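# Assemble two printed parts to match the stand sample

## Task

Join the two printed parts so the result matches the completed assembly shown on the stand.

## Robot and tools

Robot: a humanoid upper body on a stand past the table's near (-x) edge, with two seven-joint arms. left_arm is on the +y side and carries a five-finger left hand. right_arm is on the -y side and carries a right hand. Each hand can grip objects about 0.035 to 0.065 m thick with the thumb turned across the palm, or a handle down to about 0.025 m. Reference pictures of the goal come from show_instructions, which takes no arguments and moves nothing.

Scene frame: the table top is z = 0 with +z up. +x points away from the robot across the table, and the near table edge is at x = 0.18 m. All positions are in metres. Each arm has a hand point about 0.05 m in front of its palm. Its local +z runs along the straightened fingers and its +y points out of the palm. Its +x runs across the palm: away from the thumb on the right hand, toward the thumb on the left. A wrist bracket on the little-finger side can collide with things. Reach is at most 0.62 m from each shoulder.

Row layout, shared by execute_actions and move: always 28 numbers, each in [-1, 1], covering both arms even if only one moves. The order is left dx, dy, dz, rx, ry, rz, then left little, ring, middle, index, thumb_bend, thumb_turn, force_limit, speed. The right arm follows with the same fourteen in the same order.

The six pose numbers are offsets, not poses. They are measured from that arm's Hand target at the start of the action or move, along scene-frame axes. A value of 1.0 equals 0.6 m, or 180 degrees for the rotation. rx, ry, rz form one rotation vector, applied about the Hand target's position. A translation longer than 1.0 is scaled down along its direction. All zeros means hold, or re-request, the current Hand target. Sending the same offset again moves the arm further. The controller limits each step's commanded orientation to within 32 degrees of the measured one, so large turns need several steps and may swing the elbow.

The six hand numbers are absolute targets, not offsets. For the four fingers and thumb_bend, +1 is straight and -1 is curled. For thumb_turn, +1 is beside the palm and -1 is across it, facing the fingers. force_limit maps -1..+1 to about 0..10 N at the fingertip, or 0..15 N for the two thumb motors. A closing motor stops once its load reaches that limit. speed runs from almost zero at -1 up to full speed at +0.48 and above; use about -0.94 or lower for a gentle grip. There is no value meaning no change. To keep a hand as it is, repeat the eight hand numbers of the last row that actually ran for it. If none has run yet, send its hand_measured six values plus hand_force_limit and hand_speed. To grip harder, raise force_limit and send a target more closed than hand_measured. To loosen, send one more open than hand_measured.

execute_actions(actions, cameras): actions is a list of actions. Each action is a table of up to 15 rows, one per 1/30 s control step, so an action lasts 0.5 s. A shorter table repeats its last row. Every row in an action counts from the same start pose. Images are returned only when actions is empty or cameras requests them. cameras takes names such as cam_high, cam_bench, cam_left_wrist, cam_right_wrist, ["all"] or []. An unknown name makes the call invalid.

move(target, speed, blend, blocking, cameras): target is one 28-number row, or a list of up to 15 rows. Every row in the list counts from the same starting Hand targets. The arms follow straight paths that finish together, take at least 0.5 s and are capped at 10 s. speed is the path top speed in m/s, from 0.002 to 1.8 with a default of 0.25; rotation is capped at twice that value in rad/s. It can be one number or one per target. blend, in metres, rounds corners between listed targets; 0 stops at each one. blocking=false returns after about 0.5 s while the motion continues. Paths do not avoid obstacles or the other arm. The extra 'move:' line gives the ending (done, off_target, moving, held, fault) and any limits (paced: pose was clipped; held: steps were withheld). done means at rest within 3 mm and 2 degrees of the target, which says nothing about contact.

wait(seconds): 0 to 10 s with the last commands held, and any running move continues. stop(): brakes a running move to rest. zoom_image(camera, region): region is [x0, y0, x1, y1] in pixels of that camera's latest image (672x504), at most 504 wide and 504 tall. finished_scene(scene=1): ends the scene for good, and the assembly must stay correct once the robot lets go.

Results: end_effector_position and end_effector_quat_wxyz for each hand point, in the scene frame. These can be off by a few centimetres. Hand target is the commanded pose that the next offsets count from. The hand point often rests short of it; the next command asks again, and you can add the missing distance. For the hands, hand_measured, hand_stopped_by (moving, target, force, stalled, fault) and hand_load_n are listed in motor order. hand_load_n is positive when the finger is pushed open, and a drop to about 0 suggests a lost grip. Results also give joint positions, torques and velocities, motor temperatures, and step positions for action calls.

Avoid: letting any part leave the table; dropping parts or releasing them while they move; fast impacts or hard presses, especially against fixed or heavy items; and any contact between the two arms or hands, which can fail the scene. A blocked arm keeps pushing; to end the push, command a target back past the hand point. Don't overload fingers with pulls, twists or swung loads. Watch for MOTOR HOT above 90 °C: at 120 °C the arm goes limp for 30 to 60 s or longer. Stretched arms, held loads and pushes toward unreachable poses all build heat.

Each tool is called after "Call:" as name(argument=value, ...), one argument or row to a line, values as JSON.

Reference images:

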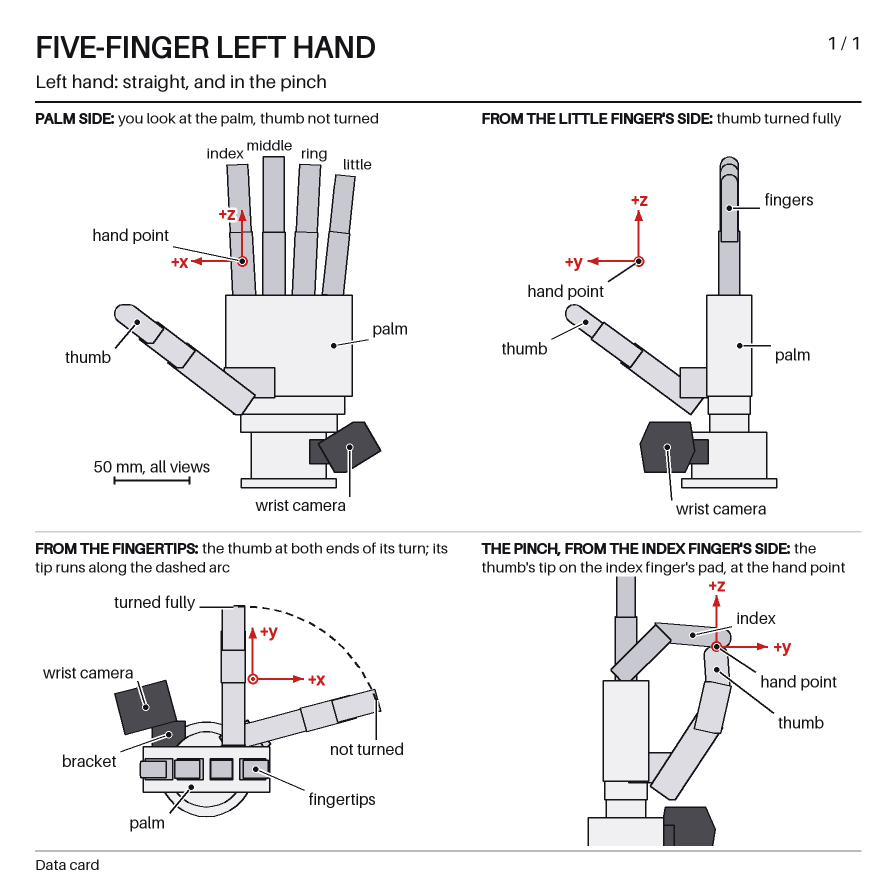

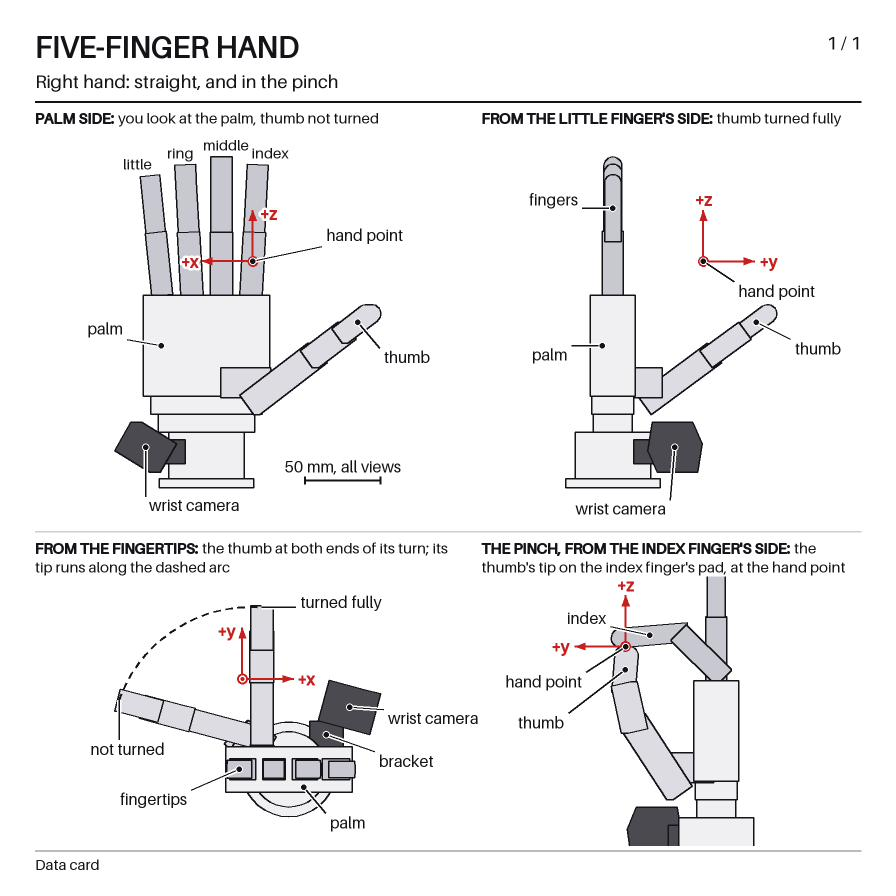

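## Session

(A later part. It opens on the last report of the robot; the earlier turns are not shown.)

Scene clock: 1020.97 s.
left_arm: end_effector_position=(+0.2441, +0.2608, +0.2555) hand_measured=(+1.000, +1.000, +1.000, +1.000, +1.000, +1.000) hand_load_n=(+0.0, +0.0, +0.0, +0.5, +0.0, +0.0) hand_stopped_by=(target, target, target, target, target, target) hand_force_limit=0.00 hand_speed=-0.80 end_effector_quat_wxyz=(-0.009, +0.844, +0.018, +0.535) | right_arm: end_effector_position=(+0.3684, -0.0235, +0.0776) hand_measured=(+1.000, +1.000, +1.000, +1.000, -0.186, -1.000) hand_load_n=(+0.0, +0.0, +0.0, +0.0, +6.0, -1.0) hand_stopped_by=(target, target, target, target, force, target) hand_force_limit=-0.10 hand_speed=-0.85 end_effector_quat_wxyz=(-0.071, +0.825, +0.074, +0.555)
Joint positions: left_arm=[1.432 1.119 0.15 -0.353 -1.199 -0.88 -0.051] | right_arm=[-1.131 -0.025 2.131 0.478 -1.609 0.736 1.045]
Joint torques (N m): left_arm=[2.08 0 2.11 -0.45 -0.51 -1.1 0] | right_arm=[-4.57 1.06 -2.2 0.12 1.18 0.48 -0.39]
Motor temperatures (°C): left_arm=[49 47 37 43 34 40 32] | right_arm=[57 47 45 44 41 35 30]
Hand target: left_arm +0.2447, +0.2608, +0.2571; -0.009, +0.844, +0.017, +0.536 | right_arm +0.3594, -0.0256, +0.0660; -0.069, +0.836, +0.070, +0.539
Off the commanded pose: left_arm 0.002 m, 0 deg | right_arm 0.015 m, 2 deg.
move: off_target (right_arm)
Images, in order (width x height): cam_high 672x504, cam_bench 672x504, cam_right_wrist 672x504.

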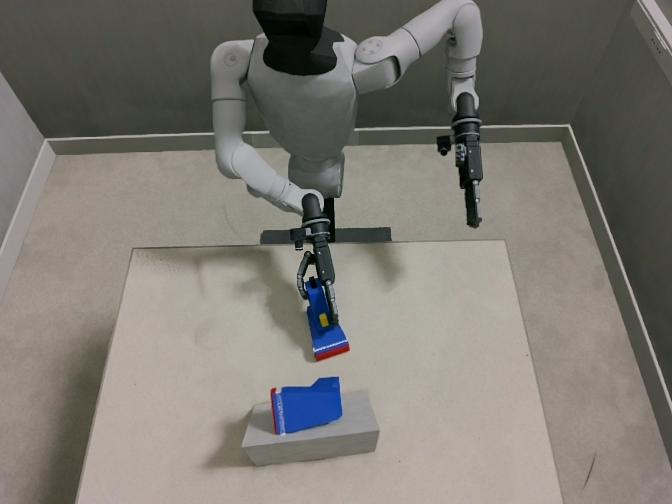

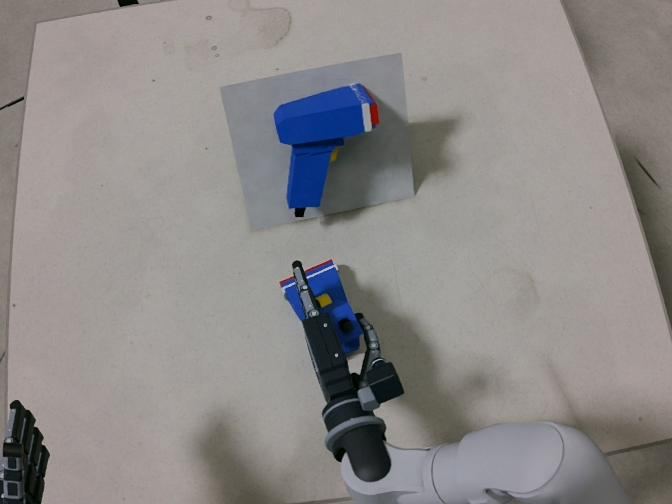

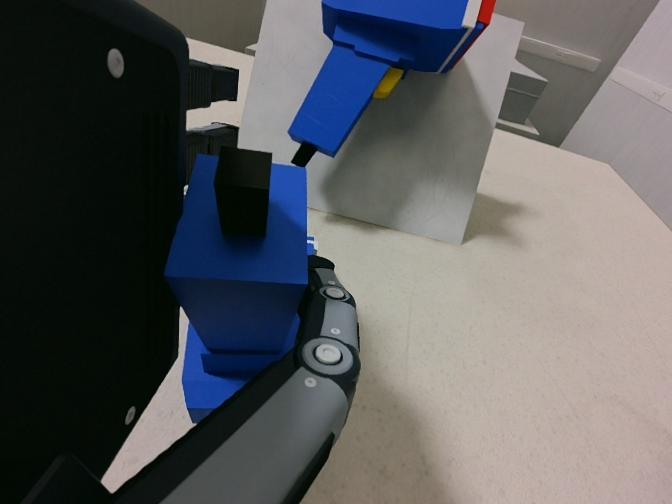

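Call:
move(
  target=[0,0,0,0,0,0,1,1,1,1,1,1,0,-0.8,0.014,0.003,0.018,0,-0.01,0,1,1,1,1,-0.9,-1,-0.1,-0.85],
  speed=0.05,
  cameras=[],
)

Call:
move(
  target=[
    [0,0,0,0,0,0,1,1,1,1,1,1,0,-0.8,0,0,0,0,0,0,1,1,1,1,1,-1,0,-0.5],
    [0,0,0,0,0,0,1,1,1,1,1,1,0,-0.8,0,0.008,0.002,0,0,0,1,1,1,1,1,-1,0,-0.5],
    [0,0,0,0,0,0,1,1,1,1,1,1,0,-0.8,-0.14,-0.02,0.01,0,0,0,1,1,1,1,1,-1,0,-0.5],
  ],
  speed=[0.05,0.05,0.12],
  cameras=["cam_high","cam_right_wrist","cam_bench"],
)

Call:
zoom_image(
  camera="cam_right_wrist",
  region=[180, 150, 380, 350],
)

Call:
zoom_image(
  camera="cam_bench",
  region=[240, 230, 400, 390],
)

Scene clock: 1040.30 s.
left_arm: end_effector_position=(+0.2441, +0.2608, +0.2555) hand_measured=(+1.000, +1.000, +1.000, +1.000, +1.000, +1.000) hand_load_n=(+0.0, +0.5, +0.0, +0.0, +0.0, +0.0) hand_stopped_by=(target, target, target, target, target, target) hand_force_limit=0.00 hand_speed=-0.80 end_effector_quat_wxyz=(-0.009, +0.844, +0.018, +0.535) | right_arm: end_effector_position=(+0.3687, -0.0234, +0.0782) hand_measured=(+1.000, +1.000, +1.000, +1.000, -0.186, -1.000) hand_load_n=(+0.0, +0.0, +0.0, +0.0, +5.5, +0.0) hand_stopped_by=(target, target, target, target, force, target) hand_force_limit=-0.10 hand_speed=-0.85 end_effector_quat_wxyz=(-0.071, +0.826, +0.071, +0.555)
Joint positions: left_arm=[1.432 1.119 0.15 -0.353 -1.199 -0.88 -0.051] | right_arm=[-1.131 -0.024 2.125 0.478 -1.609 0.735 1.048]
Joint torques (N m): left_arm=[2.08 -0.01 2.11 -0.45 -0.51 -1.1 0] | right_arm=[-7.48 0.94 -2.26 -0.16 0.93 0.46 -0.1]
Motor temperatures (°C): left_arm=[49 47 37 43 34 40 32] | right_arm=[52 47 46 44 41 34 30]
Hand target: left_arm +0.2447, +0.2608, +0.2571; -0.009, +0.844, +0.017, +0.536 | right_arm +0.3678, -0.0238, +0.0768; -0.068, +0.828, +0.072, +0.552
Off the commanded pose: left_arm 0.002 m, 0 deg | right_arm 0.002 m, 1 deg.
move: done
No camera images: "cameras" was empty.

Scene clock: 1044.13 s.
left_arm: end_effector_position=(+0.2441, +0.2608, +0.2555) hand_measured=(+1.000, +1.000, +1.000, +1.000, +1.000, +1.000) hand_load_n=(+0.0, +0.0, +0.0, +0.0, +0.0, +0.0) hand_stopped_by=(target, target, target, target, target, target) hand_force_limit=0.00 hand_speed=-0.80 end_effector_quat_wxyz=(-0.009, +0.844, +0.018, +0.535) | right_arm: end_effector_position=(+0.2878, -0.0392, +0.0838) hand_measured=(+1.000, +1.000, +1.000, +1.000, +1.000, -1.000) hand_load_n=(+0.0, +0.0, +0.0, +0.0, +0.0, +0.0) hand_stopped_by=(target, target, target, target, target, target) hand_force_limit=0.00 hand_speed=-0.50 end_effector_quat_wxyz=(-0.061, +0.826, +0.070, +0.556)
Joint positions: left_arm=[1.432 1.119 0.15 -0.353 -1.199 -0.88 -0.051] | right_arm=[-1.096 -0.026 2.356 0.177 -1.946 0.879 1.588]
Joint torques (N m): left_arm=[2.09 0 2.11 -0.45 -0.52 -1.1 0] | right_arm=[-5.3 1.51 -1.71 -1.45 0.51 0.57 -0.06]
Hand target: left_arm +0.2447, +0.2608, +0.2571; -0.009, +0.844, +0.017, +0.536 | right_arm +0.2838, -0.0358, +0.0828; -0.068, +0.828, +0.072, +0.552
Off the commanded pose: left_arm 0.002 m, 0 deg | right_arm 0.005 m, 1 deg.
move: off_target (right_arm)
Images, in order (width x height): cam_high 672x504, cam_bench 672x504, cam_right_wrist 672x504.

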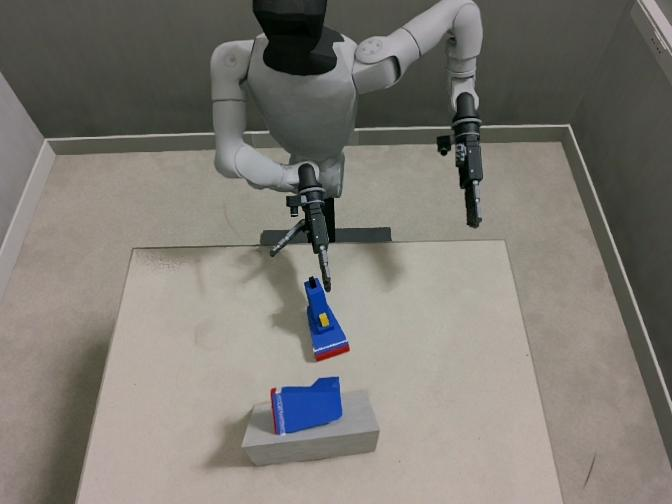

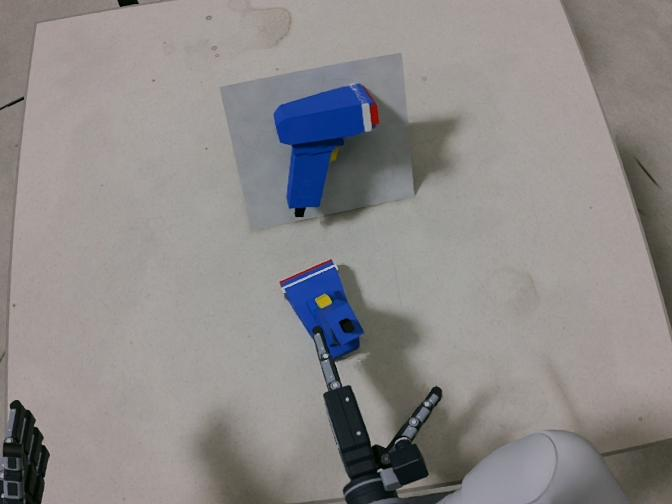

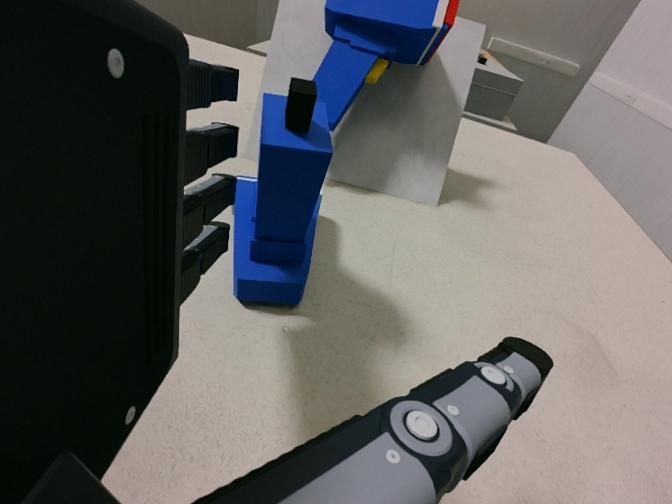

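Scaled by 2.520 from the camera's 672x504 image, which has a finer 960x720 frame.

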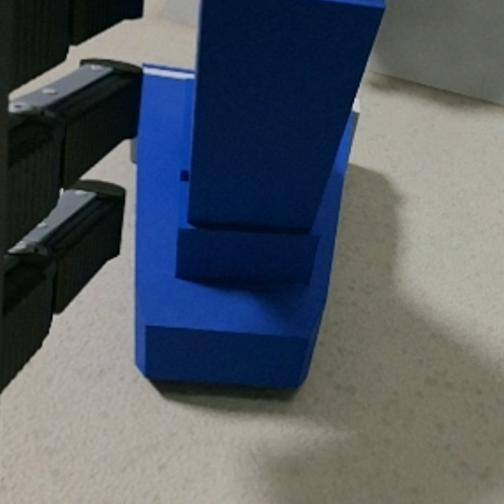

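Scaled by 3.150 from the camera's 672x504 image, which has a finer 960x720 frame.

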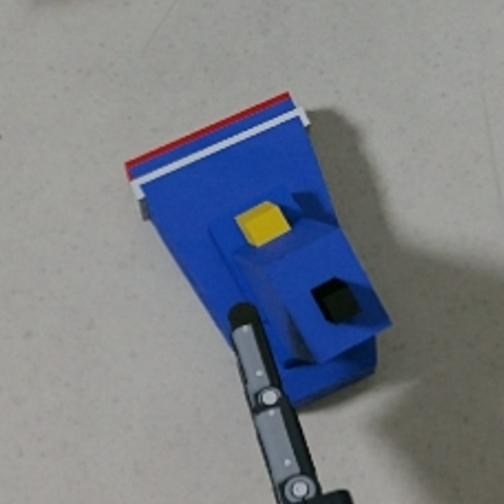

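Call:
finished_scene(
)

The scene is finished: the task was done.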